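# Wheel cart with paper through door into yellow bay

## Task

Using either robot or both, move the utility cart through the self-closing door into the other room and stop it in the yellow bay so all four of its wheels are inside the taped outline, none touching the tape. Finish with the case of copy paper resting in the cart's top tray, fully within its edges, and with the door closed. No robot may fall or be left leaning.

## Robot and tools

Robots. Two identical Hello Robot Stretch 4 units, r1 and r2. Each has an omni-wheel base, a lift carriage on a vertical mast, a telescoping arm that reaches forward, a wrist with yaw, pitch and roll, and a two-finger gripper. Height is about 1.6 m. The base edge lies within 0.23 m of the base origin.

Frames. Each robot reports in its own frames, so only camera images, lidar_m and wrist_depth_mm reveal where the two stand relative to each other. Base frame: origin on the floor below the base centre, x forward, y left, z up, metres. hand_pose is given in this frame and may be slightly off. The odometry frame is the base frame as it was at scene start; base_odometry is in it, heading in rad (left positive, -3.142 to 3.142). Odometry counts wheel turns only, so slipping looks like travel.

move. Arguments: r1 and r2 (one object per robot; omit a robot to leave it untouched), cameras (list of names, or ["all"], or []), and blocking, which must always be false. It returns in about 0.5 s while motion continues. Inside a robot's object:
- base: offsets from where that base last reported itself (or from where it is, if a move was still running). translate_m: straight drive in metres, forward positive, -2 to 2. strafe_m: sideways in metres, left positive, -2 to 2. rotate_rad: turn in place, counter-clockwise positive, -3.2 to 3.2. Only translate_m and strafe_m may be combined (straight-line diagonal).
- joints: absolute targets by name. lift_m 0 to 1.2; arm_m 0 to 0.55 (extension); wrist_yaw_rad -1.134 to 4.276 (0 ahead, positive left, 3.14 folded back); wrist_pitch_rad -1.117 to 4.259 (0 level, 1.57 pointing down); wrist_roll_rad -1.117 to 4.259 (positive clockwise seen from behind the gripper); gripper_m -0.038 to 0.141, fingertip gap in metres, up to 0.015 off. Targets past a range get clipped and reported.
- pace: "slow", "default", "fast" or "max". Base tops out at 0.1/0.3/0.4/0.6 m/s and 1/2/3/4 rad/s; a lift above 0.2 lowers that, down to 0.3 m/s and 1 rad/s at full height.
- speeds: per-joint top speed (lift_m, arm_m, wrist joints), replacing pace; not for the gripper.
- contact_limits: 0 (gentlest) to 1 for arm_m, lift_m, translate_m, strafe_m, rotate_rad, placed next to the matching command; default 0.5. A base limit persists until an action names base again. Even at 0 the arm needs a firm 15 to 40 N to stop.
- end_of_arm: "enable_torque" sent alone re-powers wrist or gripper motors that shut off.
No move runs past about 14 s (time_out). A new move overrides only the joints and base it names; other motions keep going. Unknown keys make a call invalid; other bad values get it refused, and an uncommanded stop or refusal cancels the rest of that reply's move, wait and finished_scene calls.

wait(seconds 0 to 10, cameras): lets time pass and returns state; it returns early once any running move settles. wait(0) shows the "earlier move" line.
stop(cameras): brakes all running motions and returns when everything rests; also re-brakes slack wheels.
zoom_image(camera, region [x0,y0,x1,y1] pixels, at most 504 by 504): closer look at that camera's latest picture.
finished_scene(scene): ends the current scene, given its number; irreversible. The goal must hold with no robot help.
Cameras: r1_head_camera, r1_head_left_camera, r1_head_right_camera, r1_wrist_camera, same for r2.

Results. "move: r1 done; r2 time_out" style line summarises each commanded robot. Status words: done, moving, off_target (resting short, maybe still pushing), contact_stop (held back; that part goes slack), time_out (target dropped), limit_stop_at_own_body, limit_stop_at_tilt (lean over 6 degrees; lift, arm, wheels slack), torque_fault (motor limp). "as last shown" marks robots not in the action; their status reads "not commanded". on_its_own reports uncommanded behaviour (holding, slack, off). lidar_m: 12 distances in metres, 30-degree sectors, first straight ahead then counter-clockwise (4th left, 7th behind, 10th right); "-" means nothing seen or closer than 0.25 m; it sees 0.15 m up to robot height and sees the other robot but not itself. wrist_depth_mm: 7x7 grid of depths, 100 to 2000 mm, "-" if unknown. turned_by_wheels vs turned_by_imu differing over 0.1 rad in a move suggests slipping or a bump. base_tilt in degrees (forward, right). motor_effort in percent with peak in brackets; servo_current in mA. The pictures line gives image order; images may lag the state slightly.

Gripping. Command a gap over 0.015 below the object's width; about 0.06 below resists tugs. Use -0.02 or less to close behind a handle or bar. A rise in gripper servo_current after closing hints at a real grip.

Avoid. Robots pressing on each other (bases touching, or a gripper clamping the other robot's fingers) fails the scene; once bases touch, even millimetres more is a hard press. Two robots driving the same distance can differ by about 3 cm per metre, which strains a shared load and can tip them. Carrying over 1 kg with arm_m above 0.2 while driving, turning or stopping, especially fast, risks tipping; so do strong pushes with a high gripper or high limit. Keep lift_m contact limit at 0.15 or more for 1 kg and 0.3 for 2 kg. Self-collision risk: gripper over base with lift below about 0.2 (0.45 pointing down), pitch below -0.2 with big roll, yaw plus pitch below about -1.1, or tilting/rolling while folded back. Don't slam the door, hit fixed or heavy objects, drop the paper, or leave anything falling. Loose items may get nudged occasionally. The simulation keeps running while you think between calls.

Each tool is called after ">>>" in YAML: its name, and indented under it one key for each argument.

## Session

>>> move:
  blocking: false

Scene clock: 0.00 s.
r1.base_odometry: x=+0.000 y=+0.000 heading=+0.000
r1.turned_by_wheels: +0.000
r1.turned_by_imu: +0.000
r1.base_tilt: forward=-1.6 right=+1.3
r1.lidar_m: 1.92 2.25 3.81 1.93 0.97 0.84 0.83 0.93 0.77 0.76 0.93 1.59
r1.base_status: not commanded
r1.joint_positions: lift_m=+0.127 arm_m=+0.000 wrist_yaw_rad=+3.089 wrist_pitch_rad=+0.002 wrist_roll_rad=+0.000 gripper_m=+0.056
r1.joint_status: not commanded
r1.measured_speeds: all 0
r1.motor_effort: lift_m=+20 arm_m=-4 wheel_0=+0 wheel_1=+1 wheel_2=+1
r1.servo_current: wrist_yaw_rad=39 wrist_pitch_rad=46 wrist_roll_rad=65 gripper_m=39
r1.hand_pose: x=-0.1125 y=+0.1024 z=+0.3046 quat_wxyz=(+0.026, -0.001, +0.000, +1.000) (m; r1's base frame)
r1.wrist_depth_mm: 137 138 - - - - - / 113 139 - - - - - / 117 140 224 - - - - / 137 161 - - - - - / - - - - - - - / - - 191 - 187 - - / 842 759 750 788 788 732 768
r2.base_odometry: x=+0.000 y=+0.000 heading=+0.000
r2.turned_by_wheels: +0.000
r2.turned_by_imu: +0.000
r2.base_tilt: forward=-0.6 right=+0.1
r2.lidar_m: 2.02 1.45 1.40 1.49 2.01 2.22 2.34 3.17 1.60 3.62 2.59 2.46
r2.base_status: not commanded
r2.joint_positions: lift_m=+0.295 arm_m=+0.000 wrist_yaw_rad=+3.133 wrist_pitch_rad=+0.002 wrist_roll_rad=+0.000 gripper_m=+0.056
r2.joint_status: not commanded
r2.measured_speeds: all 0
r2.motor_effort: lift_m=+18 arm_m=-4 wheel_0=+0 wheel_1=-1 wheel_2=+0
r2.servo_current: wrist_yaw_rad=46 wrist_pitch_rad=39 wrist_roll_rad=46 gripper_m=59
r2.hand_pose: x=-0.1167 y=+0.0898 z=+0.4727 quat_wxyz=(+0.004, -0.001, +0.000, +1.000) (m; r2's base frame)
r2.wrist_depth_mm: - 140 - - - - - / - 126 150 - - - - / - 130 185 - - - - / 144 143 272 - - - - / 229 - - - - - - / 226 1576 196 1576 190 1618 1464 / 226 1060 1138 - - 1025 1060
pictures: r1_head_camera, r1_head_left_camera, r1_head_right_camera, r1_wrist_camera, r2_head_camera, r2_head_left_camera, r2_head_right_camera, r2_wrist_camera
Images, in order (width x height): r1_head_camera 420x560, r1_head_left_camera 420x672, r1_head_right_camera 420x672, r1_wrist_camera 616x392, r2_head_camera 420x560, r2_head_left_camera 420x672, r2_head_right_camera 420x672, r2_wrist_camera 616x392.

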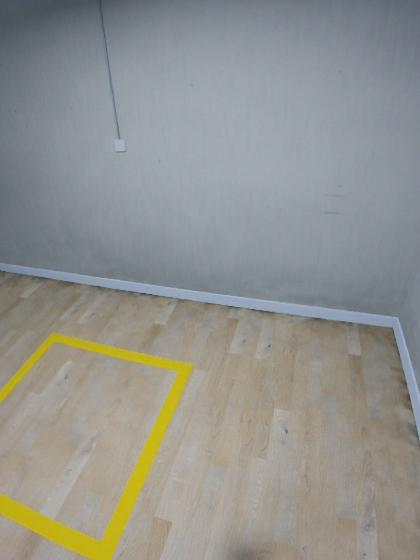

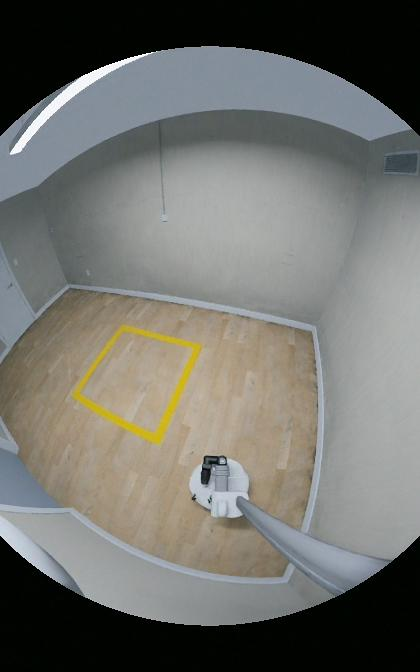

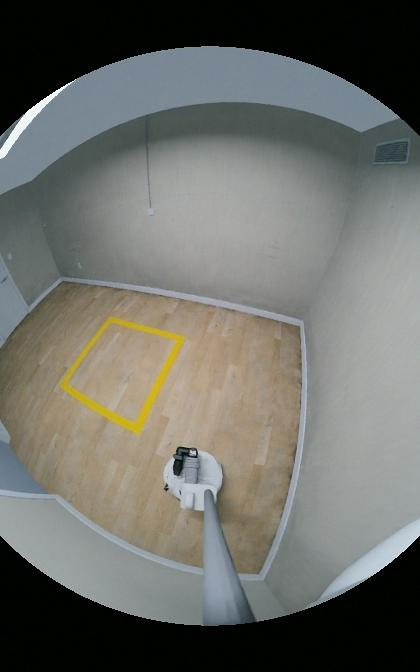

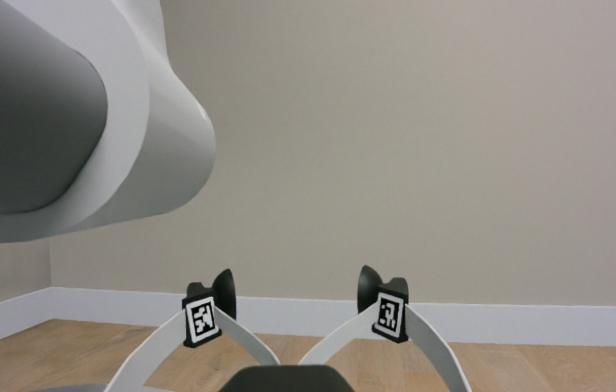

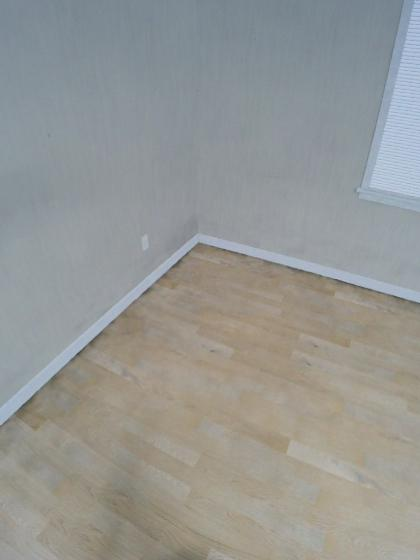

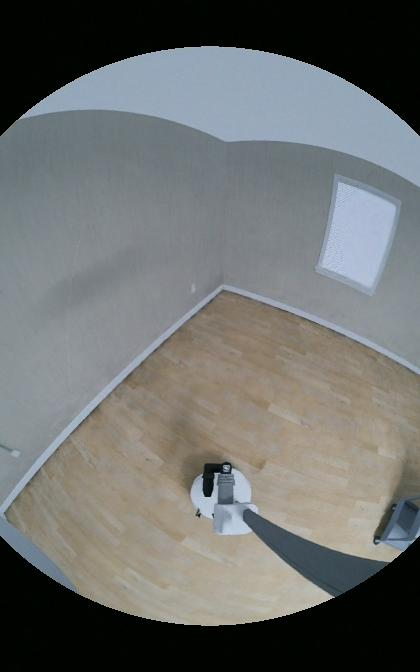

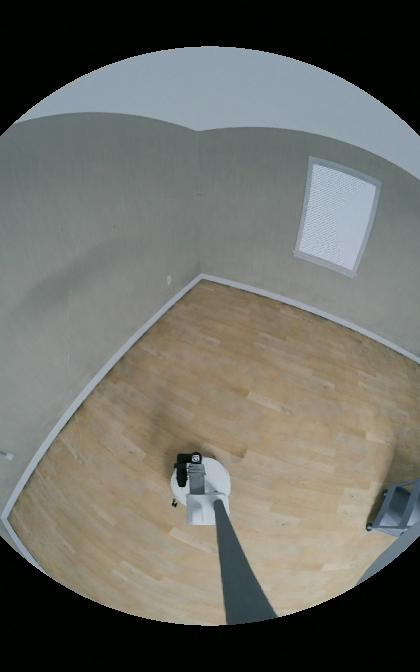

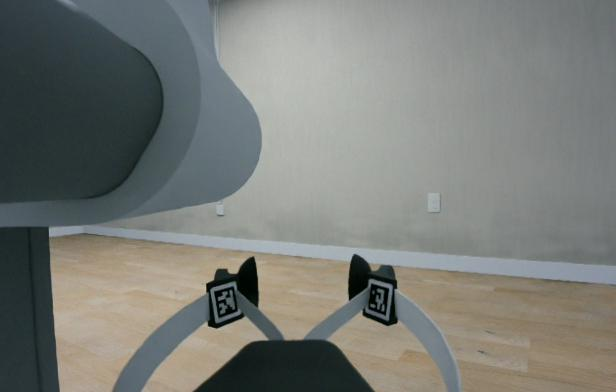

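>>> move:
  blocking: false
  r1: {"base":{"rotate_rad":1.4}}
  r2: {"base":{"rotate_rad":-1.5}}

>>> wait:
  seconds: 2.5
  cameras: ["r1_head_camera","r1_head_left_camera","r1_head_right_camera","r2_head_camera","r2_head_left_camera","r2_head_right_camera"]

Scene clock: 4.00 s.
move: r1 moving; r2 moving
r1.base_odometry: x=+0.000 y=+0.000 heading=+0.252
r1.turned_by_wheels: +0.252
r1.turned_by_imu: +0.252
r1.base_tilt: forward=-1.6 right=+1.2
r1.lidar_m: 1.98 2.71 3.66 1.25 0.89 0.80 0.87 0.80 0.77 0.82 1.11 1.92
r1.base_status: rotate_rad moving
r1.joint_positions: lift_m=+0.127 arm_m=+0.000 wrist_yaw_rad=+3.089 wrist_pitch_rad=+0.002 wrist_roll_rad=+0.000 gripper_m=+0.056
r1.joint_status: not commanded
r1.measured_speeds: translate_m=-0.001 strafe_m=-0.001 rotate_rad=+0.980 lift_m=+0.000 arm_m=+0.000 wrist_yaw_rad=+0.000 wrist_pitch_rad=+0.000 wrist_roll_rad=+0.000
r1.motor_effort: lift_m=+20(20) arm_m=-4(4) wheel_0=-8(9) wheel_1=-6(9) wheel_2=-7(7)
r1.servo_current: wrist_yaw_rad=59(59) wrist_pitch_rad=39(46) wrist_roll_rad=46(59) gripper_m=39(39)
r1.hand_pose: x=-0.1125 y=+0.1024 z=+0.3046 quat_wxyz=(+0.026, -0.001, +0.000, +1.000) (m; r1's base frame)
r1.wrist_depth_mm: 136 138 - - - - - / 113 139 - - - - - / 114 140 226 - - - - / 137 160 - - - - - / - - - - - - - / - 1060 190 - 187 - - / 778 750 750 798 750 699 732
r2.base_odometry: x=+0.000 y=+0.000 heading=-0.252
r2.turned_by_wheels: -0.252
r2.turned_by_imu: -0.244
r2.base_tilt: forward=-0.7 right=+0.1
r2.lidar_m: 2.52 1.62 1.40 1.40 1.67 2.23 2.24 2.64 1.59 1.63 2.93 2.49
r2.base_status: rotate_rad moving
r2.joint_positions: lift_m=+0.295 arm_m=+0.000 wrist_yaw_rad=+3.133 wrist_pitch_rad=+0.002 wrist_roll_rad=+0.000 gripper_m=+0.056
r2.joint_status: not commanded
r2.measured_speeds: translate_m=+0.000 strafe_m=+0.000 rotate_rad=-0.974 lift_m=+0.000 arm_m=+0.000 wrist_yaw_rad=+0.000 wrist_pitch_rad=+0.000 wrist_roll_rad=+0.000
r2.motor_effort: lift_m=+18(18) arm_m=-4(4) wheel_0=+8(9) wheel_1=+8(10) wheel_2=+9(11)
r2.servo_current: wrist_yaw_rad=33(52) wrist_pitch_rad=39(46) wrist_roll_rad=52(52) gripper_m=39(59)
r2.hand_pose: x=-0.1167 y=+0.0898 z=+0.4727 quat_wxyz=(+0.004, -0.001, +0.000, +1.000) (m; r2's base frame)
r2.wrist_depth_mm: - 141 - - - - - / - 127 150 - - - - / - 130 184 - - - - / 144 143 272 - - - - / 229 - - - - - - / 227 1576 196 1576 190 1661 1464 / 226 1060 1138 - - 1060 1060
pictures: none

Scene clock: 5.47 s.
earlier move: r1 done; r2 moving
r1.base_odometry: x=+0.000 y=+0.000 heading=+1.399
r1.turned_by_wheels: +1.148
r1.turned_by_imu: +1.154
r1.base_tilt: forward=-1.6 right=+1.3
r1.lidar_m: 2.67 1.14 0.86 0.83 0.91 0.79 0.77 0.83 1.23 1.94 2.05 2.99
r1.base_status: done
r1.joint_positions: lift_m=+0.127 arm_m=+0.000 wrist_yaw_rad=+3.089 wrist_pitch_rad=+0.002 wrist_roll_rad=+0.000 gripper_m=+0.056
r1.joint_status: not commanded
r1.measured_speeds: all 0
r1.motor_effort: lift_m=+20(20) arm_m=-4(4) wheel_0=-3(10) wheel_1=-2(9) wheel_2=-1(8)
r1.servo_current: wrist_yaw_rad=52(65) wrist_pitch_rad=39(52) wrist_roll_rad=46(65) gripper_m=39(46)
r1.hand_pose: x=-0.1125 y=+0.1024 z=+0.3046 quat_wxyz=(+0.026, -0.001, +0.000, +1.000) (m; r1's base frame)
r1.wrist_depth_mm: 136 139 - - - - - / 113 139 - - - - - / 118 140 229 - - - - / 137 162 - - - - - / - - - - - - - / - - 190 - 188 - - / 788 707 759 143 759 778 809
r2.base_odometry: x=+0.000 y=+0.000 heading=-1.499
r2.turned_by_wheels: -1.248
r2.turned_by_imu: -1.215
r2.base_tilt: forward=-0.7 right=+0.0
r2.lidar_m: 3.29 2.55 2.45 1.88 1.44 1.39 1.53 2.23 2.22 2.36 3.43 1.62
r2.base_status: rotate_rad moving
r2.joint_positions: lift_m=+0.295 arm_m=+0.000 wrist_yaw_rad=+3.133 wrist_pitch_rad=+0.002 wrist_roll_rad=+0.000 gripper_m=+0.056
r2.joint_status: not commanded
r2.measured_speeds: all 0
r2.motor_effort: lift_m=+18(18) arm_m=-4(4) wheel_0=+5(11) wheel_1=+1(11) wheel_2=+2(11)
r2.servo_current: wrist_yaw_rad=39(59) wrist_pitch_rad=39(46) wrist_roll_rad=52(52) gripper_m=46(59)
r2.hand_pose: x=-0.1167 y=+0.0898 z=+0.4727 quat_wxyz=(+0.004, -0.001, +0.000, +1.000) (m; r2's base frame)
r2.wrist_depth_mm: - 141 - - - - - / - 126 141 - - - - / - 129 185 - - - - / 144 143 263 - - - - / 230 - - - - - - / 228 1576 196 1336 190 - - / 226 1060 1138 - - 1060 1060
wait: 1.47 of 2.5 s (r1 has come to rest)
pictures: r1_head_camera, r1_head_left_camera, r1_head_right_camera, r2_head_camera, r2_head_left_camera, r2_head_right_camera
Images, in order (width x height): r1_head_camera 420x560, r1_head_left_camera 420x672, r1_head_right_camera 420x672, r2_head_camera 420x560, r2_head_left_camera 420x672, r2_head_right_camera 420x672.

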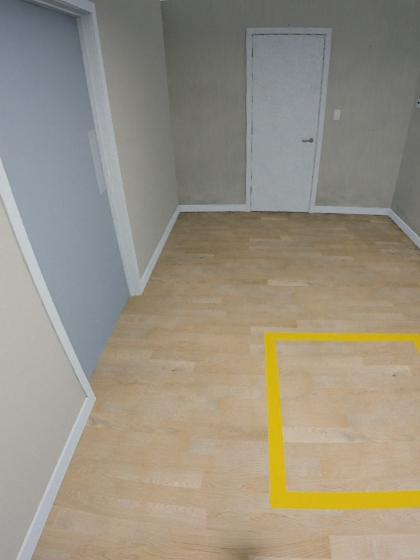

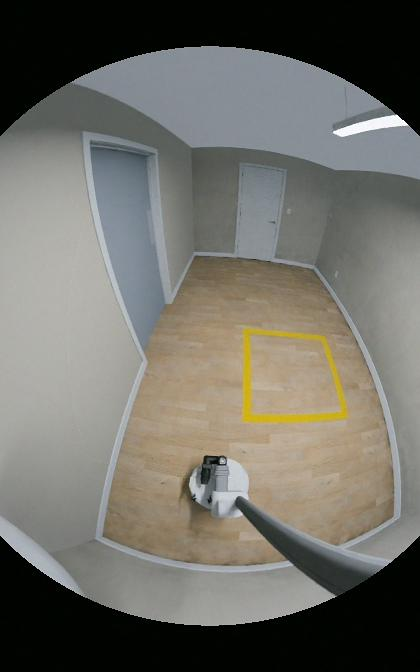

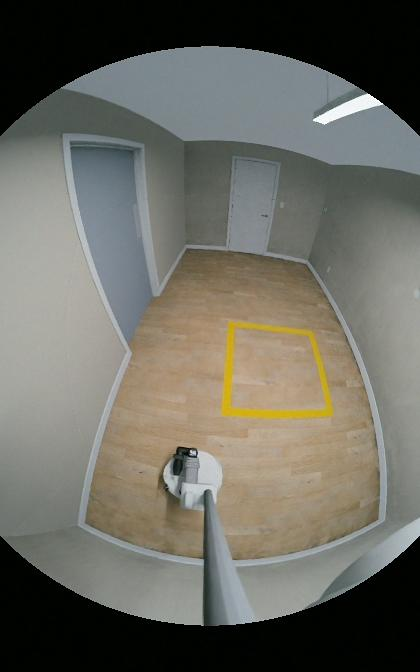

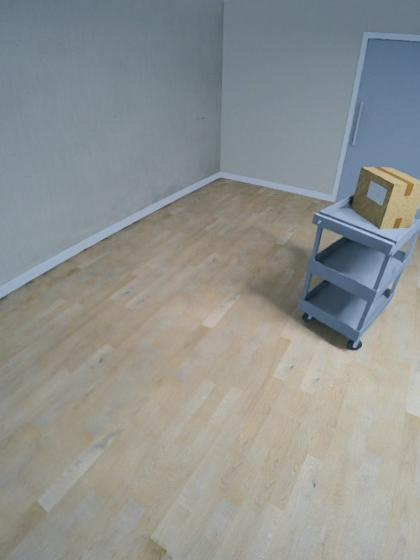

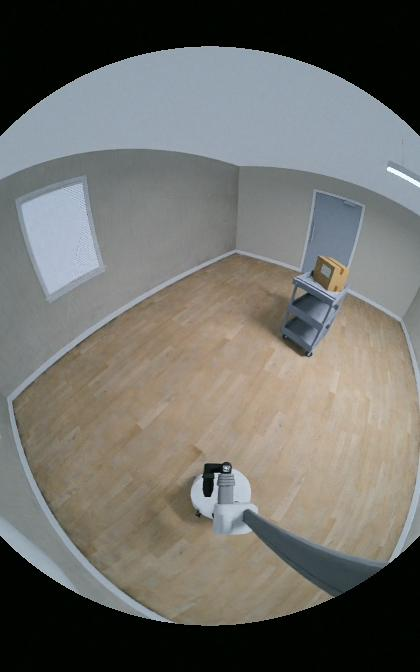

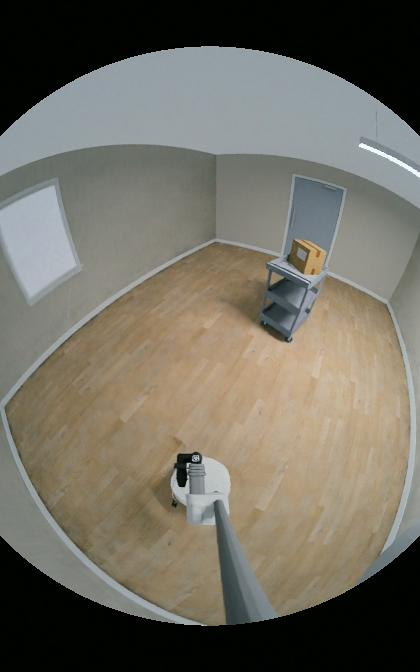

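>>> zoom_image:
  camera: "r2_head_camera"
  region: [260, 20, 420, 360]

>>> zoom_image:
  camera: "r2_head_right_camera"
  region: [220, 160, 420, 360]

>>> zoom_image:
  camera: "r1_head_right_camera"
  region: [50, 120, 250, 370]

>>> zoom_image:
  camera: "r1_head_camera"
  region: [0, 0, 200, 420]

Scaled by 1.482 from the camera's 420x560 image, which has a finer 1200x1600 frame.

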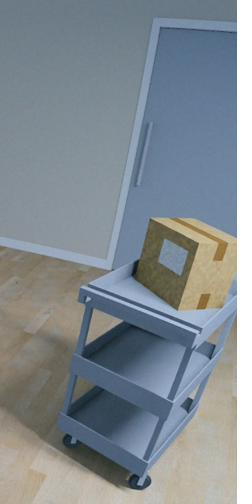

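Scaled by 2.520 from the camera's 420x672 image, which has a finer 600x960 frame.

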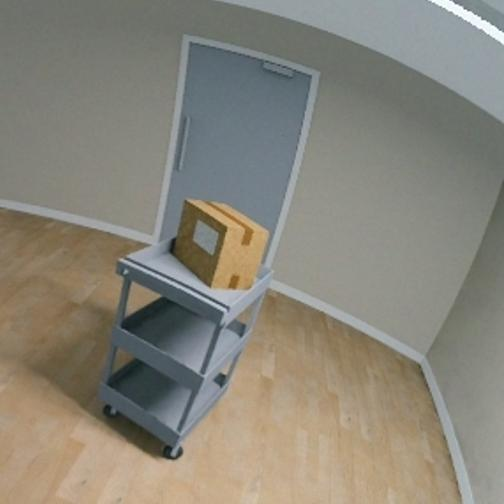

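Scaled by 2.016 from the camera's 420x672 image, which has a finer 600x960 frame.

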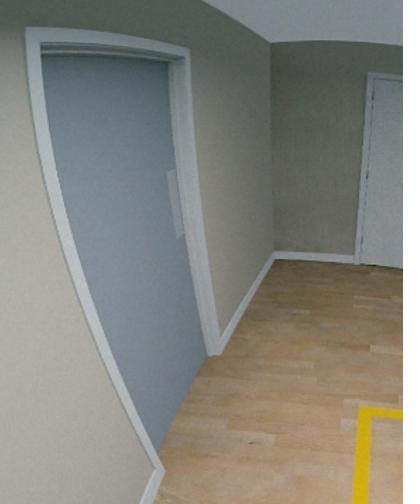

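Scaled by 1.200 from the camera's 420x560 image, which has a finer 600x800 frame.

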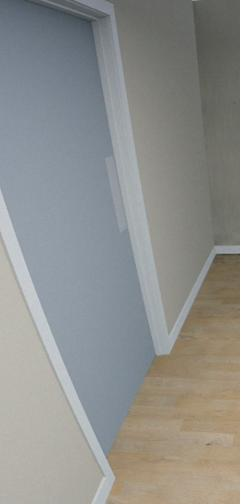

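>>> move:
  blocking: false
  r1: {"base":{"translate_m":0.9,"strafe_m":-0.1}}
  r2: {"base":{"rotate_rad":-0.5}}

>>> wait:
  seconds: 2

>>> wait:
  seconds: 4
  cameras: ["r1_head_camera","r1_head_left_camera","r1_head_right_camera","r2_head_camera","r2_head_left_camera","r2_head_right_camera"]

Scene clock: 34.13 s.
earlier move: r2 done
move: r1 moving; r2 moving
r1.base_odometry: x=+0.009 y=+0.030 heading=+1.399
r1.turned_by_wheels: +0.000
r1.turned_by_imu: +0.000
r1.base_tilt: forward=-1.6 right=+1.2
r1.lidar_m: 2.65 1.17 0.86 0.84 0.91 0.83 0.79 0.85 1.30 1.91 2.04 2.96
r1.base_status: translate_m moving; strafe_m moving
r1.joint_positions: lift_m=+0.127 arm_m=+0.000 wrist_yaw_rad=+3.089 wrist_pitch_rad=+0.002 wrist_roll_rad=+0.000 gripper_m=+0.056
r1.joint_status: not commanded
r1.measured_speeds: translate_m=+0.122 strafe_m=-0.013 rotate_rad=-0.001 lift_m=+0.000 arm_m=+0.000 wrist_yaw_rad=+0.000 wrist_pitch_rad=+0.000 wrist_roll_rad=+0.000
r1.motor_effort: lift_m=+20(20) arm_m=-4(4) wheel_0=+8(8) wheel_1=+4(6) wheel_2=-9(9)
r1.servo_current: wrist_yaw_rad=52(52) wrist_pitch_rad=33(46) wrist_roll_rad=46(65) gripper_m=39(46)
r1.hand_pose: x=-0.1125 y=+0.1024 z=+0.3046 quat_wxyz=(+0.026, -0.001, +0.000, +1.000) (m; r1's base frame)
r1.wrist_depth_mm: 136 139 - - - - - / 113 139 - - - - - / 117 140 225 - - - - / 137 161 - - - - - / - - - - - - - / - - 190 - 187 - - / 831 750 750 153 778 768 809
r2.base_odometry: x=+0.000 y=+0.000 heading=-1.752
r2.turned_by_wheels: -0.252
r2.turned_by_imu: -0.244
r2.base_tilt: forward=-0.7 right=+0.0
r2.lidar_m: 1.70 2.78 2.50 2.48 1.55 1.38 1.42 1.75 2.22 2.24 2.73 1.60
r2.base_status: rotate_rad moving
r2.joint_positions: lift_m=+0.295 arm_m=+0.000 wrist_yaw_rad=+3.133 wrist_pitch_rad=+0.002 wrist_roll_rad=+0.000 gripper_m=+0.056
r2.joint_status: not commanded
r2.measured_speeds: translate_m=+0.000 strafe_m=+0.000 rotate_rad=-0.976 lift_m=+0.000 arm_m=+0.000 wrist_yaw_rad=+0.000 wrist_pitch_rad=+0.000 wrist_roll_rad=+0.000
r2.motor_effort: lift_m=+18(18) arm_m=-4(4) wheel_0=+2(10) wheel_1=+9(10) wheel_2=+10(11)
r2.servo_current: wrist_yaw_rad=46(59) wrist_pitch_rad=46(46) wrist_roll_rad=39(59) gripper_m=46(52)
r2.hand_pose: x=-0.1167 y=+0.0898 z=+0.4727 quat_wxyz=(+0.004, -0.001, +0.000, +1.000) (m; r2's base frame)
r2.wrist_depth_mm: - 141 - - - - - / - 126 142 - - - - / - 129 185 - - - - / 144 143 207 - - - - / 229 - - - - - - / 227 1537 194 1308 190 - - / 226 1060 1160 - - 1042 1078
pictures: none

Scene clock: 34.93 s.
earlier move: r1 moving; r2 done
r1.base_odometry: x=+0.059 y=+0.204 heading=+1.400
r1.turned_by_wheels: +0.000
r1.turned_by_imu: +0.000
r1.base_tilt: forward=-1.6 right=+1.3
r1.lidar_m: 2.72 1.16 0.87 0.83 0.89 1.03 0.98 1.05 1.56 1.92 2.04 2.94
r1.base_status: translate_m moving; strafe_m moving
r1.joint_positions: lift_m=+0.127 arm_m=+0.000 wrist_yaw_rad=+3.089 wrist_pitch_rad=+0.002 wrist_roll_rad=+0.000 gripper_m=+0.056
r1.joint_status: not commanded
r1.measured_speeds: translate_m=+0.299 strafe_m=-0.033 rotate_rad=-0.001 lift_m=+0.000 arm_m=+0.000 wrist_yaw_rad=+0.000 wrist_pitch_rad=+0.000 wrist_roll_rad=+0.000
r1.motor_effort: lift_m=+20(20) arm_m=-4(4) wheel_0=+7(9) wheel_1=+2(7) wheel_2=-7(10)
r1.servo_current: wrist_yaw_rad=59(65) wrist_pitch_rad=46(52) wrist_roll_rad=33(65) gripper_m=39(46)
r1.hand_pose: x=-0.1125 y=+0.1024 z=+0.3046 quat_wxyz=(+0.026, -0.001, +0.000, +1.000) (m; r1's base frame)
r1.wrist_depth_mm: 136 139 - - - - - / 113 139 - - - - - / 116 140 224 - - - - / 137 162 - - - - - / - - - - - - - / 1060 1098 190 1078 187 1042 1025 / 842 759 750 788 788 768 820
r2.base_odometry: x=+0.000 y=+0.000 heading=-1.999
r2.turned_by_wheels: -0.247
r2.turned_by_imu: -0.241
r2.base_tilt: forward=-0.7 right=+0.1
r2.lidar_m: 1.62 3.24 2.53 2.50 1.84 1.44 1.39 1.52 2.24 2.24 2.42 3.60
r2.base_status: done
r2.joint_positions: lift_m=+0.295 arm_m=+0.000 wrist_yaw_rad=+3.133 wrist_pitch_rad=+0.002 wrist_roll_rad=+0.000 gripper_m=+0.056
r2.joint_status: not commanded
r2.measured_speeds: all 0
r2.motor_effort: lift_m=+18(18) arm_m=-4(4) wheel_0=+1(10) wheel_1=+3(10) wheel_2=+4(11)
r2.servo_current: wrist_yaw_rad=52(59) wrist_pitch_rad=39(46) wrist_roll_rad=46(59) gripper_m=46(52)
r2.hand_pose: x=-0.1167 y=+0.0898 z=+0.4727 quat_wxyz=(+0.004, -0.001, +0.000, +1.000) (m; r2's base frame)
r2.wrist_depth_mm: - 140 - - - - - / - 126 142 - - - - / - 129 184 - - - - / 144 143 207 - - - - / 220 - - - - - - / 220 1464 191 171 190 - 1336 / 226 1078 1138 - - 1042 1060
wait: 0.80 of 2 s (r2 has come to rest)
pictures: none

Scene clock: 38.13 s.
earlier move: r1 done
r1.base_odometry: x=+0.252 y=+0.870 heading=+1.400
r1.turned_by_wheels: +0.000
r1.turned_by_imu: +0.000
r1.base_tilt: forward=-1.6 right=+1.3
r1.lidar_m: 2.76 1.29 0.98 0.86 0.93 1.38 1.67 1.79 1.96 1.90 2.02 2.93
r1.base_status: done
r1.joint_positions: lift_m=+0.127 arm_m=+0.000 wrist_yaw_rad=+3.089 wrist_pitch_rad=+0.002 wrist_roll_rad=+0.000 gripper_m=+0.056
r1.joint_status: not commanded
r1.measured_speeds: all 0
r1.motor_effort: lift_m=+20(20) arm_m=-4(4) wheel_0=+2(9) wheel_1=+2(7) wheel_2=+0(10)
r1.servo_current: wrist_yaw_rad=46(72) wrist_pitch_rad=33(52) wrist_roll_rad=52(65) gripper_m=39(52)
r1.hand_pose: x=-0.1125 y=+0.1024 z=+0.3046 quat_wxyz=(+0.026, -0.001, +0.000, +1.000) (m; r1's base frame)
r1.wrist_depth_mm: 136 138 - - - - - / 114 139 - - - - - / 117 140 229 - - - - / 137 162 - - - - - / 1708 - - - - - - / 1182 1182 193 1205 187 1138 1042 / 831 741 750 788 788 778 809
r2.base_odometry: x=+0.000 y=+0.000 heading=-1.999
r2.turned_by_wheels: +0.000
r2.turned_by_imu: +0.000
r2.base_tilt: forward=-0.7 right=+0.1
r2.lidar_m: 1.61 3.25 2.53 2.50 1.82 1.44 1.41 1.53 2.25 2.21 2.41 3.56
r2.base_status: done
r2.joint_positions: lift_m=+0.295 arm_m=+0.000 wrist_yaw_rad=+3.133 wrist_pitch_rad=+0.002 wrist_roll_rad=+0.000 gripper_m=+0.056
r2.joint_status: not commanded
r2.measured_speeds: all 0
r2.motor_effort: lift_m=+18(18) arm_m=-4(4) wheel_0=+2(10) wheel_1=+3(10) wheel_2=+4(11)
r2.servo_current: wrist_yaw_rad=39(65) wrist_pitch_rad=33(46) wrist_roll_rad=52(59) gripper_m=52(52)
r2.hand_pose: x=-0.1167 y=+0.0898 z=+0.4727 quat_wxyz=(+0.004, -0.001, +0.000, +1.000) (m; r2's base frame)
r2.wrist_depth_mm: - 141 - - - - - / - 126 142 - - - - / - 130 185 - - - - / 144 143 207 - - - - / 220 - - - - - - / 220 1464 192 171 190 - 1336 / 226 1060 1138 - - 1025 1060
wait: 3.20 of 4 s (r1 has come to rest)
pictures: r1_head_camera, r1_head_left_camera, r1_head_right_camera, r2_head_camera, r2_head_left_camera, r2_head_right_camera
Images, in order (width x height): r1_head_camera 420x560, r1_head_left_camera 420x672, r1_head_right_camera 420x672, r2_head_camera 420x560, r2_head_left_camera 420x672, r2_head_right_camera 420x672.

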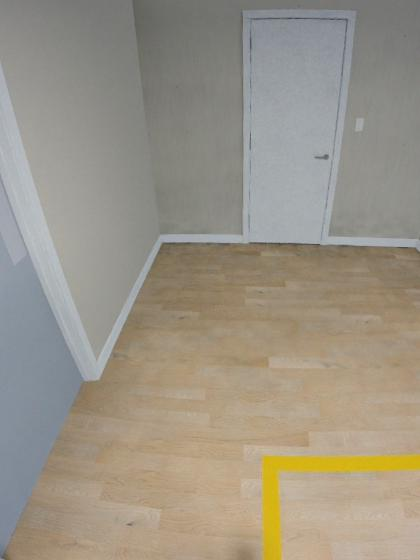

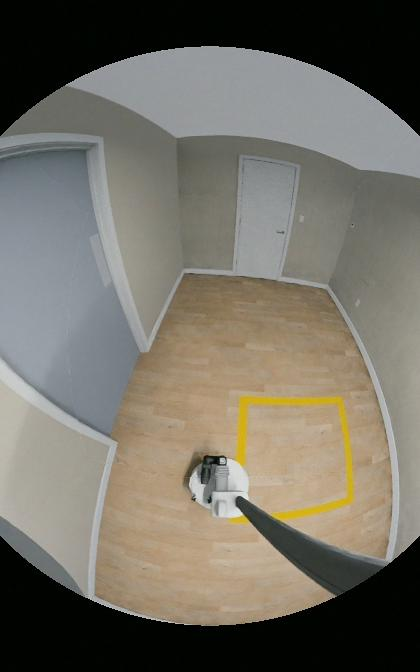

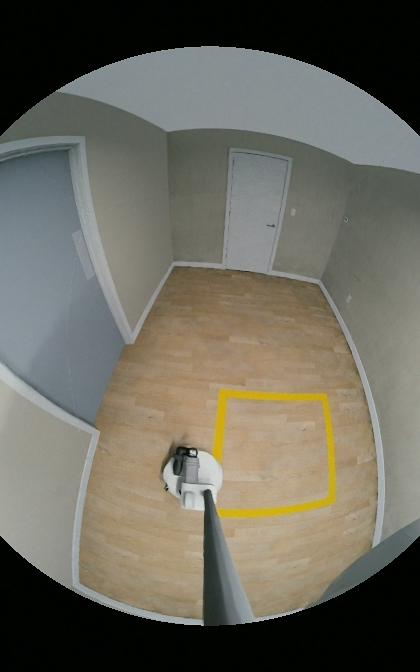

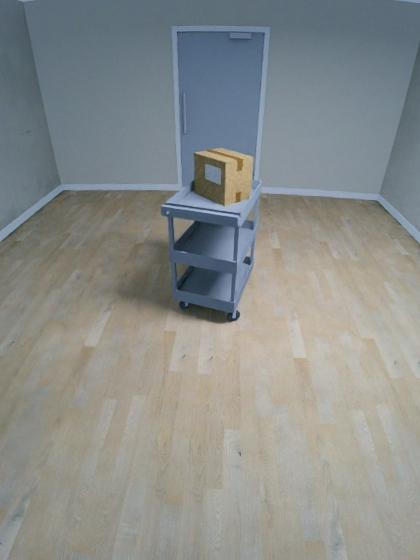

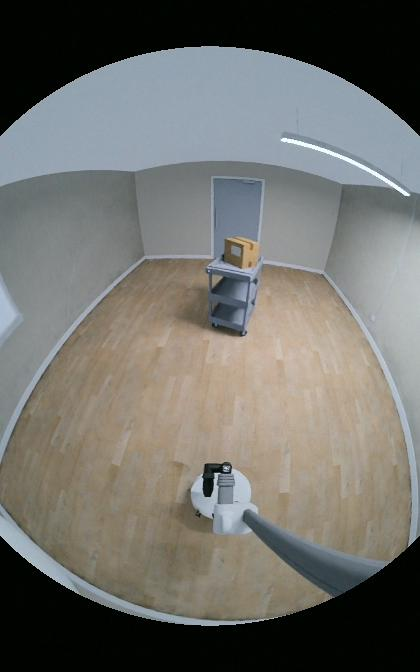

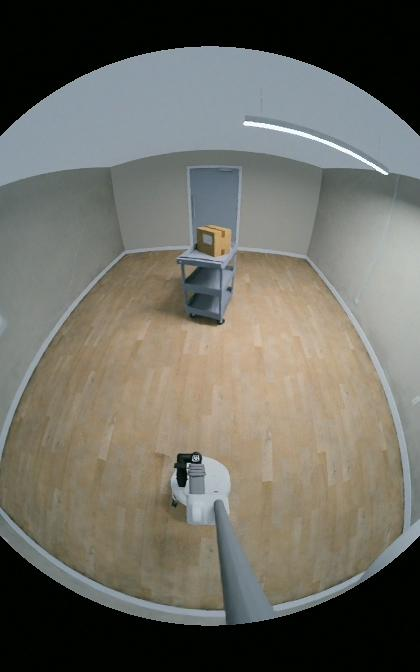

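>>> zoom_image:
  camera: "r2_head_camera"
  region: [140, 130, 290, 330]

>>> zoom_image:
  camera: "r2_head_camera"
  region: [150, 10, 290, 200]

Scaled by 2.520 from the camera's 420x560 image, which has a finer 1200x1600 frame.

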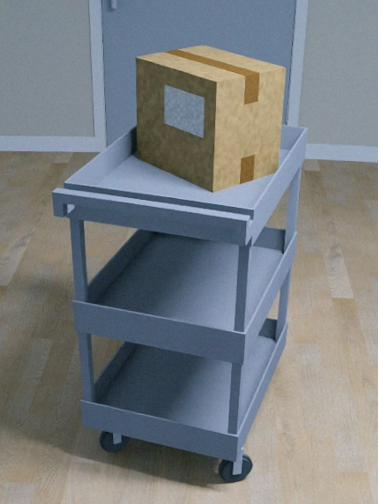

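Scaled by 2.653 from the camera's 420x560 image, which has a finer 1200x1600 frame.

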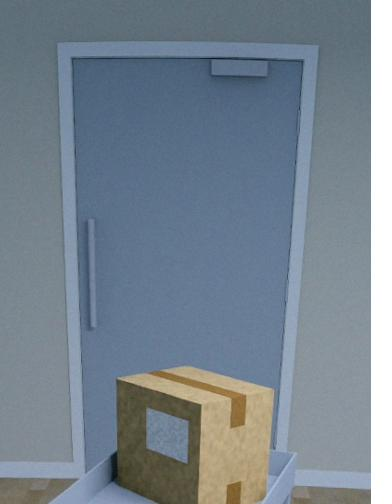

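>>> move:
  blocking: false
  r2: {"base":{"translate_m":0.5},"joints":{"lift_m":0.75,"wrist_yaw_rad":0,"wrist_pitch_rad":0,"wrist_roll_rad":1.571,"gripper_m":0.1}}

>>> wait:
  seconds: 4

>>> wait:
  seconds: 3
  cameras: ["r2_head_camera","r2_head_left_camera","r2_head_right_camera","r2_wrist_camera"]

Scene clock: 85.30 s.
move: r2 moving
r1: as last shown
r1.lidar_m: 2.76 1.32 0.96 0.86 0.95 1.40 1.65 1.80 1.96 1.89 2.00 2.93
r1.motor_effort: lift_m=+20(20) arm_m=-4(4) wheel_0=+2(2) wheel_1=+1(2) wheel_2=+0(0)
r1.servo_current: wrist_yaw_rad=59(65) wrist_pitch_rad=39(52) wrist_roll_rad=46(59) gripper_m=46(46)
r1.wrist_depth_mm: 136 138 - - - - - / 113 139 - - - - - / 118 139 229 - - - - / 137 161 - - - - - / 1661 - - - - - - / 1160 1205 193 1182 187 1138 1042 / 842 750 759 788 798 778 820
r2.base_odometry: x=-0.013 y=-0.028 heading=-1.999
r2.turned_by_wheels: +0.000
r2.turned_by_imu: +0.001
r2.base_tilt: forward=-0.7 right=+0.0
r2.lidar_m: 1.57 3.23 2.54 2.47 1.87 1.47 1.43 1.57 2.24 2.22 2.39 3.60
r2.base_status: translate_m moving
r2.joint_positions: lift_m=+0.333 arm_m=+0.000 wrist_yaw_rad=+2.571 wrist_pitch_rad=+0.002 wrist_roll_rad=+0.589 gripper_m=+0.075
r2.joint_status: lift_m moving; wrist_yaw_rad moving; wrist_pitch_rad moving; wrist_roll_rad moving; gripper_m moving
r2.measured_speeds: translate_m=+0.121 strafe_m=-0.001 rotate_rad=+0.002 lift_m=+0.146 arm_m=+0.000 wrist_yaw_rad=-1.733 wrist_pitch_rad=+0.000 wrist_roll_rad=+1.820
r2.motor_effort: lift_m=+21(25) arm_m=-4(4) wheel_0=+8(10) wheel_1=+7(9) wheel_2=-14(14)
r2.servo_current: wrist_yaw_rad=111(137) wrist_pitch_rad=72(72) wrist_roll_rad=98(104) gripper_m=78(91)
r2.hand_pose: x=-0.0245 y=+0.2294 z=+0.5103 quat_wxyz=(+0.270, +0.081, +0.279, +0.918) (m; r2's base frame)
r2.wrist_depth_mm: - - - - - - - / - - - - - - - / - - - - - - - / - - - - - 1921 1397 / - - - - 1708 1366 1025 / - - 189 1576 189 1008 820 / - - - - 991 809 699
pictures: none

Scene clock: 87.97 s.
earlier move: r2 done
r1.base_odometry: x=+0.252 y=+0.870 heading=+1.400
r1.turned_by_wheels: +0.000
r1.turned_by_imu: +0.000
r1.base_tilt: forward=-1.6 right=+1.3
r1.lidar_m: 2.78 1.30 0.99 0.85 0.94 1.38 1.68 1.79 1.96 1.88 2.00 2.92
r1.base_status: not commanded
r1.joint_positions: lift_m=+0.127 arm_m=+0.000 wrist_yaw_rad=+3.089 wrist_pitch_rad=+0.002 wrist_roll_rad=+0.000 gripper_m=+0.056
r1.joint_status: not commanded
r1.measured_speeds: all 0
r1.motor_effort: lift_m=+20(20) arm_m=-4(4) wheel_0=+1(3) wheel_1=+2(2) wheel_2=+0(0)
r1.servo_current: wrist_yaw_rad=39(72) wrist_pitch_rad=46(52) wrist_roll_rad=59(65) gripper_m=46(52)
r1.hand_pose: x=-0.1125 y=+0.1024 z=+0.3046 quat_wxyz=(+0.026, -0.001, +0.000, +1.000) (m; r1's base frame)
r1.wrist_depth_mm: 136 139 - - - - - / 114 139 - - - - - / 117 140 229 - - - - / 137 162 - - - - - / 1708 - - - - - - / 1205 1205 194 1182 187 1138 1025 / 842 750 759 798 798 778 820
r2.base_odometry: x=-0.207 y=-0.455 heading=-1.999
r2.turned_by_wheels: +0.000
r2.turned_by_imu: +0.001
r2.base_tilt: forward=-0.7 right=+0.1
r2.lidar_m: 1.11 3.19 2.48 2.44 2.48 1.95 1.90 2.07 2.33 2.29 2.45 1.63
r2.base_status: done
r2.joint_positions: lift_m=+0.750 arm_m=+0.000 wrist_yaw_rad=+0.003 wrist_pitch_rad=+0.002 wrist_roll_rad=+1.569 gripper_m=+0.100
r2.joint_status: all done
r2.measured_speeds: all 0
r2.motor_effort: lift_m=+21(25) arm_m=-4(4) wheel_0=+1(13) wheel_1=+4(9) wheel_2=-2(14)
r2.servo_current: wrist_yaw_rad=46(137) wrist_pitch_rad=39(72) wrist_roll_rad=46(104) gripper_m=52(104)
r2.hand_pose: x=+0.4596 y=-0.0866 z=+0.9275 quat_wxyz=(+0.708, +0.706, +0.002, +0.001) (m; r2's base frame)
r2.wrist_depth_mm: - - - - - 1863 1255 / - - - - - 1808 1281 / - - - 1229 1464 1025 - / - - - 1229 - 976 - / - - - - - 1661 1098 / - - 193 - 194 1618 1281 / - - - - - - 1308
wait: 2.67 of 4 s (r2 has come to rest)
pictures: none

Scene clock: 90.97 s.
r1.base_odometry: x=+0.252 y=+0.870 heading=+1.400
r1.turned_by_wheels: +0.000
r1.turned_by_imu: +0.000
r1.base_tilt: forward=-1.6 right=+1.3
r1.lidar_m: 2.75 1.32 0.98 0.87 0.95 1.38 1.68 1.78 1.96 1.90 2.01 2.92
r1.base_status: not commanded
r1.joint_positions: lift_m=+0.127 arm_m=+0.000 wrist_yaw_rad=+3.089 wrist_pitch_rad=+0.002 wrist_roll_rad=+0.000 gripper_m=+0.056
r1.joint_status: not commanded
r1.measured_speeds: all 0
r1.motor_effort: lift_m=+20(20) arm_m=-4(4) wheel_0=+2(3) wheel_1=+1(2) wheel_2=+0(0)
r1.servo_current: wrist_yaw_rad=39(72) wrist_pitch_rad=33(52) wrist_roll_rad=52(65) gripper_m=39(52)
r1.hand_pose: x=-0.1125 y=+0.1024 z=+0.3046 quat_wxyz=(+0.026, -0.001, +0.000, +1.000) (m; r1's base frame)
r1.wrist_depth_mm: 136 138 - - - - - / 113 139 - - - - - / 118 140 229 - - - - / 137 162 - - - - - / 1618 - - - - - - / 1182 1205 194 1182 188 1182 1042 / 842 750 759 798 798 788 820
r2.base_odometry: x=-0.207 y=-0.455 heading=-1.999
r2.turned_by_wheels: +0.000
r2.turned_by_imu: +0.000
r2.base_tilt: forward=-0.7 right=+0.1
r2.lidar_m: 1.10 3.20 2.51 2.44 2.51 1.95 1.90 2.07 2.32 2.28 2.47 1.65
r2.base_status: done
r2.joint_positions: lift_m=+0.750 arm_m=+0.000 wrist_yaw_rad=+0.003 wrist_pitch_rad=+0.002 wrist_roll_rad=+1.569 gripper_m=+0.100
r2.joint_status: all done
r2.measured_speeds: all 0
r2.motor_effort: lift_m=+21(25) arm_m=-4(4) wheel_0=+1(13) wheel_1=+4(9) wheel_2=-2(14)
r2.servo_current: wrist_yaw_rad=39(137) wrist_pitch_rad=39(72) wrist_roll_rad=52(104) gripper_m=46(104)
r2.hand_pose: x=+0.4596 y=-0.0866 z=+0.9275 quat_wxyz=(+0.708, +0.706, +0.002, +0.001) (m; r2's base frame)
r2.wrist_depth_mm: - - - - - 1808 1255 / - - - - - 1863 1281 / - - - 1229 1499 1025 - / - - - 1205 - 946 - / - - - - - 1618 1078 / - - 193 - 193 1618 1308 / - - - - - - 1281
wait: 3.00 s; at rest by 0.27 s
pictures: r2_head_camera, r2_head_left_camera, r2_head_right_camera, r2_wrist_camera
Images, in order (width x height): r2_head_camera 420x560, r2_head_left_camera 420x672, r2_head_right_camera 420x672, r2_wrist_camera 616x392.

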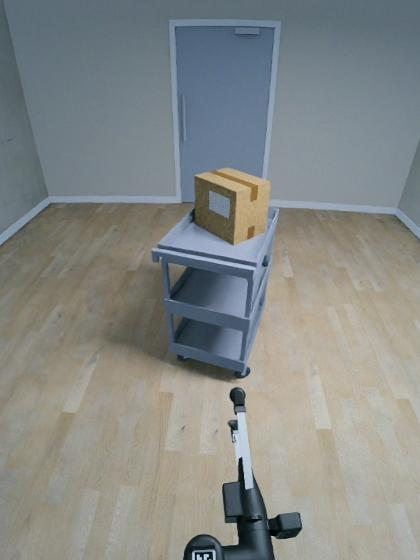

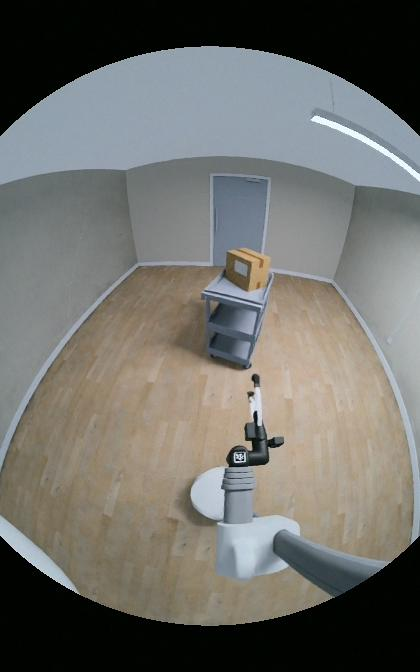

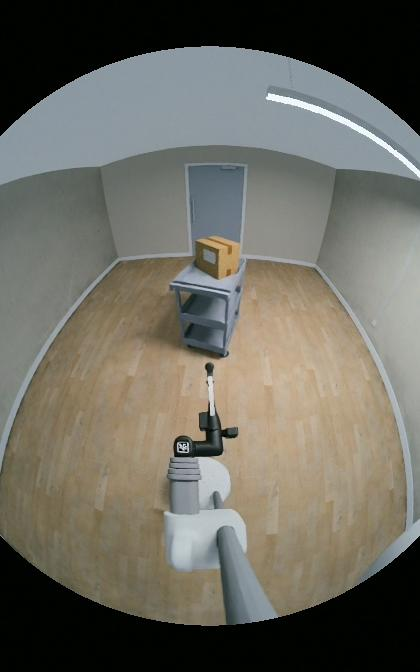

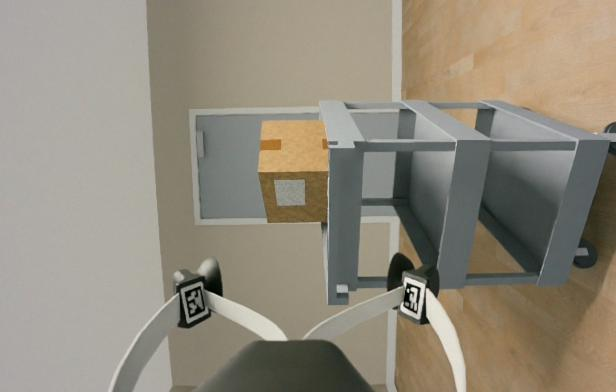

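>>> move:
  blocking: false
  r2: {"base":{"rotate_rad":-0.15},"joints":{"lift_m":0.685}}

>>> wait:
  seconds: 1.2

>>> move:
  blocking: false
  r2: {"base":{"translate_m":0.42,"strafe_m":0.1}}

>>> wait:
  seconds: 3
  cameras: ["r2_head_camera","r2_wrist_camera"]

Scene clock: 111.20 s.
move: r2 moving
r1: as last shown
r1.base_tilt: forward=-1.5 right=+1.2
r1.lidar_m: 2.75 1.32 0.98 0.86 0.93 1.40 1.67 1.81 1.96 1.89 2.01 2.92
r1.motor_effort: lift_m=+20(20) arm_m=-4(4) wheel_0=+2(3) wheel_1=+2(2) wheel_2=+0(0)
r1.servo_current: wrist_yaw_rad=52(59) wrist_pitch_rad=52(52) wrist_roll_rad=59(59) gripper_m=39(46)
r1.wrist_depth_mm: 136 139 - - - - - / 113 139 - - - - - / 118 140 229 - - - - / 137 161 - - - - - / 1661 - - - - - - / 1160 1182 193 1205 187 1160 1042 / 842 750 759 809 798 768 820
r2.base_odometry: x=-0.207 y=-0.455 heading=-2.146
r2.turned_by_wheels: -0.147
r2.turned_by_imu: -0.143
r2.base_tilt: forward=-0.7 right=+0.1
r2.lidar_m: 1.09 1.26 2.61 2.40 2.55 2.01 1.89 1.97 2.41 2.27 2.36 3.13
r2.base_status: rotate_rad moving
r2.joint_positions: lift_m=+0.713 arm_m=+0.000 wrist_yaw_rad=+0.003 wrist_pitch_rad=+0.002 wrist_roll_rad=+1.569 gripper_m=+0.100
r2.joint_status: lift_m moving
r2.measured_speeds: translate_m=+0.001 strafe_m=-0.001 rotate_rad=-0.122 lift_m=-0.135 arm_m=+0.000 wrist_yaw_rad=+0.000 wrist_pitch_rad=+0.000 wrist_roll_rad=+0.000
r2.motor_effort: lift_m=+11(21) arm_m=-4(4) wheel_0=+0(10) wheel_1=+5(9) wheel_2=+4(9)
r2.servo_current: wrist_yaw_rad=46(52) wrist_pitch_rad=39(46) wrist_roll_rad=46(52) gripper_m=52(52)
r2.hand_pose: x=+0.4595 y=-0.0867 z=+0.8905 quat_wxyz=(+0.708, +0.706, +0.001, +0.000) (m; r2's base frame)
r2.wrist_depth_mm: - - - - - 1808 1255 / - - - - - 1808 1229 / - - - - - 1863 1255 / - - - 1308 1576 1205 1118 / - - - 1205 - 946 - / - - 193 1008 194 - 1078 / - - - - - 1863 1160
pictures: none

Scene clock: 111.90 s.
earlier move: r2 done
r1.base_odometry: x=+0.252 y=+0.870 heading=+1.400
r1.turned_by_wheels: +0.000
r1.turned_by_imu: +0.000
r1.base_tilt: forward=-1.6 right=+1.3
r1.lidar_m: 2.76 1.31 0.98 0.87 0.94 1.37 1.66 1.81 1.95 1.89 2.01 2.93
r1.base_status: not commanded
r1.joint_positions: lift_m=+0.127 arm_m=+0.000 wrist_yaw_rad=+3.089 wrist_pitch_rad=+0.002 wrist_roll_rad=+0.000 gripper_m=+0.056
r1.joint_status: not commanded
r1.measured_speeds: all 0
r1.motor_effort: lift_m=+20(20) arm_m=-4(4) wheel_0=+2(3) wheel_1=+1(2) wheel_2=+0(0)
r1.servo_current: wrist_yaw_rad=59(65) wrist_pitch_rad=39(52) wrist_roll_rad=59(59) gripper_m=46(46)
r1.hand_pose: x=-0.1125 y=+0.1024 z=+0.3046 quat_wxyz=(+0.026, -0.001, +0.000, +1.000) (m; r1's base frame)
r1.wrist_depth_mm: 136 138 - - - - - / 113 139 - - - - - / 118 140 228 - - - - / 137 161 - - - - - / 1661 - - - - - - / 1229 1182 194 1182 187 1182 1025 / 842 750 750 809 798 768 820
r2.base_odometry: x=-0.207 y=-0.455 heading=-2.148
r2.turned_by_wheels: -0.002
r2.turned_by_imu: -0.002
r2.base_tilt: forward=-0.7 right=+0.1
r2.lidar_m: 1.12 1.27 2.60 2.42 2.55 2.02 1.91 1.98 2.40 2.28 2.38 3.14
r2.base_status: done
r2.joint_positions: lift_m=+0.685 arm_m=+0.000 wrist_yaw_rad=+0.003 wrist_pitch_rad=+0.002 wrist_roll_rad=+1.569 gripper_m=+0.100
r2.joint_status: all done
r2.measured_speeds: all 0
r2.motor_effort: lift_m=+14(21) arm_m=-4(4) wheel_0=+3(10) wheel_1=+4(9) wheel_2=+5(9)
r2.servo_current: wrist_yaw_rad=46(52) wrist_pitch_rad=46(46) wrist_roll_rad=52(65) gripper_m=52(52)
r2.hand_pose: x=+0.4595 y=-0.0867 z=+0.8631 quat_wxyz=(+0.708, +0.706, +0.001, +0.000) (m; r2's base frame)
r2.wrist_depth_mm: - - - - - 1708 1182 / - - - - - 1708 1205 / - - - - - 1708 1205 / - - - 1336 1397 1397 1160 / - - - 1229 1576 - 1098 / - - 193 991 193 - 1078 / - - - - - 1808 1138
wait: 0.70 of 1.2 s (r2 has come to rest)
pictures: none

Scene clock: 112.40 s.
move: r2 moving
r1: as last shown
r1.lidar_m: 2.77 1.30 0.98 0.87 0.94 1.39 1.67 1.79 1.96 1.89 1.99 2.94
r1.servo_current: wrist_yaw_rad=39(59) wrist_pitch_rad=33(52) wrist_roll_rad=33(59) gripper_m=46(46)
r1.wrist_depth_mm: 137 139 - - - - - / 113 139 - - - - - / 118 140 229 - - - - / 137 162 - - - - - / 1661 - - - - - - / 1182 1182 193 1229 187 1160 1042 / 854 750 759 798 788 768 809
r2.base_odometry: x=-0.218 y=-0.485 heading=-2.147
r2.turned_by_wheels: +0.000
r2.turned_by_imu: +0.000
r2.base_tilt: forward=-0.7 right=+0.1
r2.lidar_m: 1.10 1.23 2.59 2.42 2.52 2.06 1.93 1.98 2.39 2.28 2.37 3.14
r2.base_status: translate_m moving; strafe_m moving
r2.joint_positions: lift_m=+0.685 arm_m=+0.000 wrist_yaw_rad=+0.003 wrist_pitch_rad=+0.002 wrist_roll_rad=+1.569 gripper_m=+0.100
r2.joint_status: not commanded
r2.measured_speeds: translate_m=+0.122 strafe_m=+0.029 rotate_rad=+0.003 lift_m=+0.000 arm_m=+0.000 wrist_yaw_rad=+0.000 wrist_pitch_rad=+0.000 wrist_roll_rad=+0.000
r2.motor_effort: lift_m=+14(14) arm_m=-4(4) wheel_0=+7(9) wheel_1=+9(10) wheel_2=-11(13)
r2.servo_current: wrist_yaw_rad=39(59) wrist_pitch_rad=39(46) wrist_roll_rad=46(52) gripper_m=59(59)
r2.hand_pose: x=+0.4595 y=-0.0867 z=+0.8631 quat_wxyz=(+0.708, +0.706, +0.001, +0.000) (m; r2's base frame)
r2.wrist_depth_mm: - - - - - 1756 1182 / - - - - - 1708 1182 / - - - - - 1708 1182 / - - - 1281 1397 1336 1138 / - - - 1182 1576 917 946 / - - 192 976 193 - 1060 / - - - - - 1756 1138
pictures: none

Scene clock: 114.80 s.
earlier move: r2 done
r1.base_odometry: x=+0.252 y=+0.870 heading=+1.400
r1.turned_by_wheels: +0.000
r1.turned_by_imu: +0.000
r1.base_tilt: forward=-1.6 right=+1.3
r1.lidar_m: 2.77 1.30 0.99 0.86 0.95 1.37 1.67 1.79 1.96 1.88 2.00 2.91
r1.base_status: not commanded
r1.joint_positions: lift_m=+0.127 arm_m=+0.000 wrist_yaw_rad=+3.089 wrist_pitch_rad=+0.002 wrist_roll_rad=+0.000 gripper_m=+0.056
r1.joint_status: not commanded
r1.measured_speeds: all 0
r1.motor_effort: lift_m=+20(20) arm_m=-4(4) wheel_0=+2(3) wheel_1=+2(2) wheel_2=+0(0)
r1.servo_current: wrist_yaw_rad=52(65) wrist_pitch_rad=46(52) wrist_roll_rad=59(72) gripper_m=39(46)
r1.hand_pose: x=-0.1125 y=+0.1024 z=+0.3046 quat_wxyz=(+0.026, -0.001, +0.000, +1.000) (m; r1's base frame)
r1.wrist_depth_mm: 136 139 - - - - - / 113 139 - - - - - / 117 140 229 - - - - / 137 161 - - - - - / 1661 - - - - - - / 1182 1205 193 1205 188 1182 1025 / 854 750 759 788 809 778 809
r2.base_odometry: x=-0.352 y=-0.861 heading=-2.147
r2.turned_by_wheels: +0.000
r2.turned_by_imu: +0.001
r2.base_tilt: forward=-0.7 right=+0.1
r2.lidar_m: 0.71 0.82 2.53 2.37 2.43 2.45 2.33 2.42 2.50 2.36 2.45 3.26
r2.base_status: done
r2.joint_positions: lift_m=+0.685 arm_m=+0.000 wrist_yaw_rad=+0.003 wrist_pitch_rad=+0.002 wrist_roll_rad=+1.569 gripper_m=+0.100
r2.joint_status: not commanded
r2.measured_speeds: all 0
r2.motor_effort: lift_m=+14(14) arm_m=-4(4) wheel_0=+5(9) wheel_1=+3(10) wheel_2=-3(15)
r2.servo_current: wrist_yaw_rad=52(59) wrist_pitch_rad=39(46) wrist_roll_rad=52(59) gripper_m=46(59)
r2.hand_pose: x=+0.4595 y=-0.0867 z=+0.8631 quat_wxyz=(+0.708, +0.706, +0.001, +0.000) (m; r2's base frame)
r2.wrist_depth_mm: - - - - - 1708 1182 / - - - - - 1661 1182 / - - - 931 - 1464 960 / - - 842 544 1138 - 535 / - - 854 569 1098 559 559 / - - 193 574 194 580 585 / - - - - - - 1138
wait: 2.40 of 3 s (r2 has come to rest)
pictures: r2_head_camera, r2_wrist_camera
Images, in order (width x height): r2_head_camera 420x560, r2_wrist_camera 616x392.

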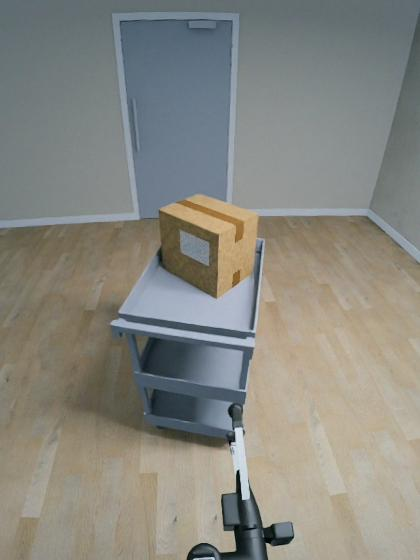

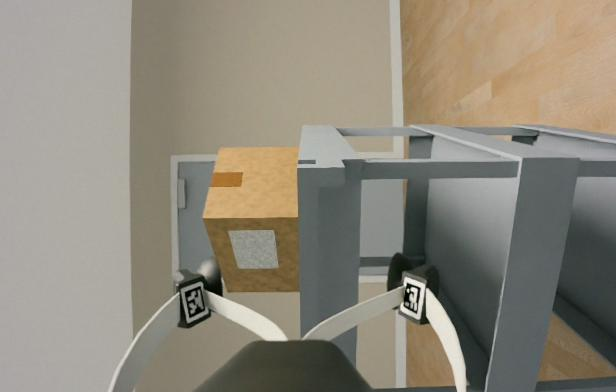

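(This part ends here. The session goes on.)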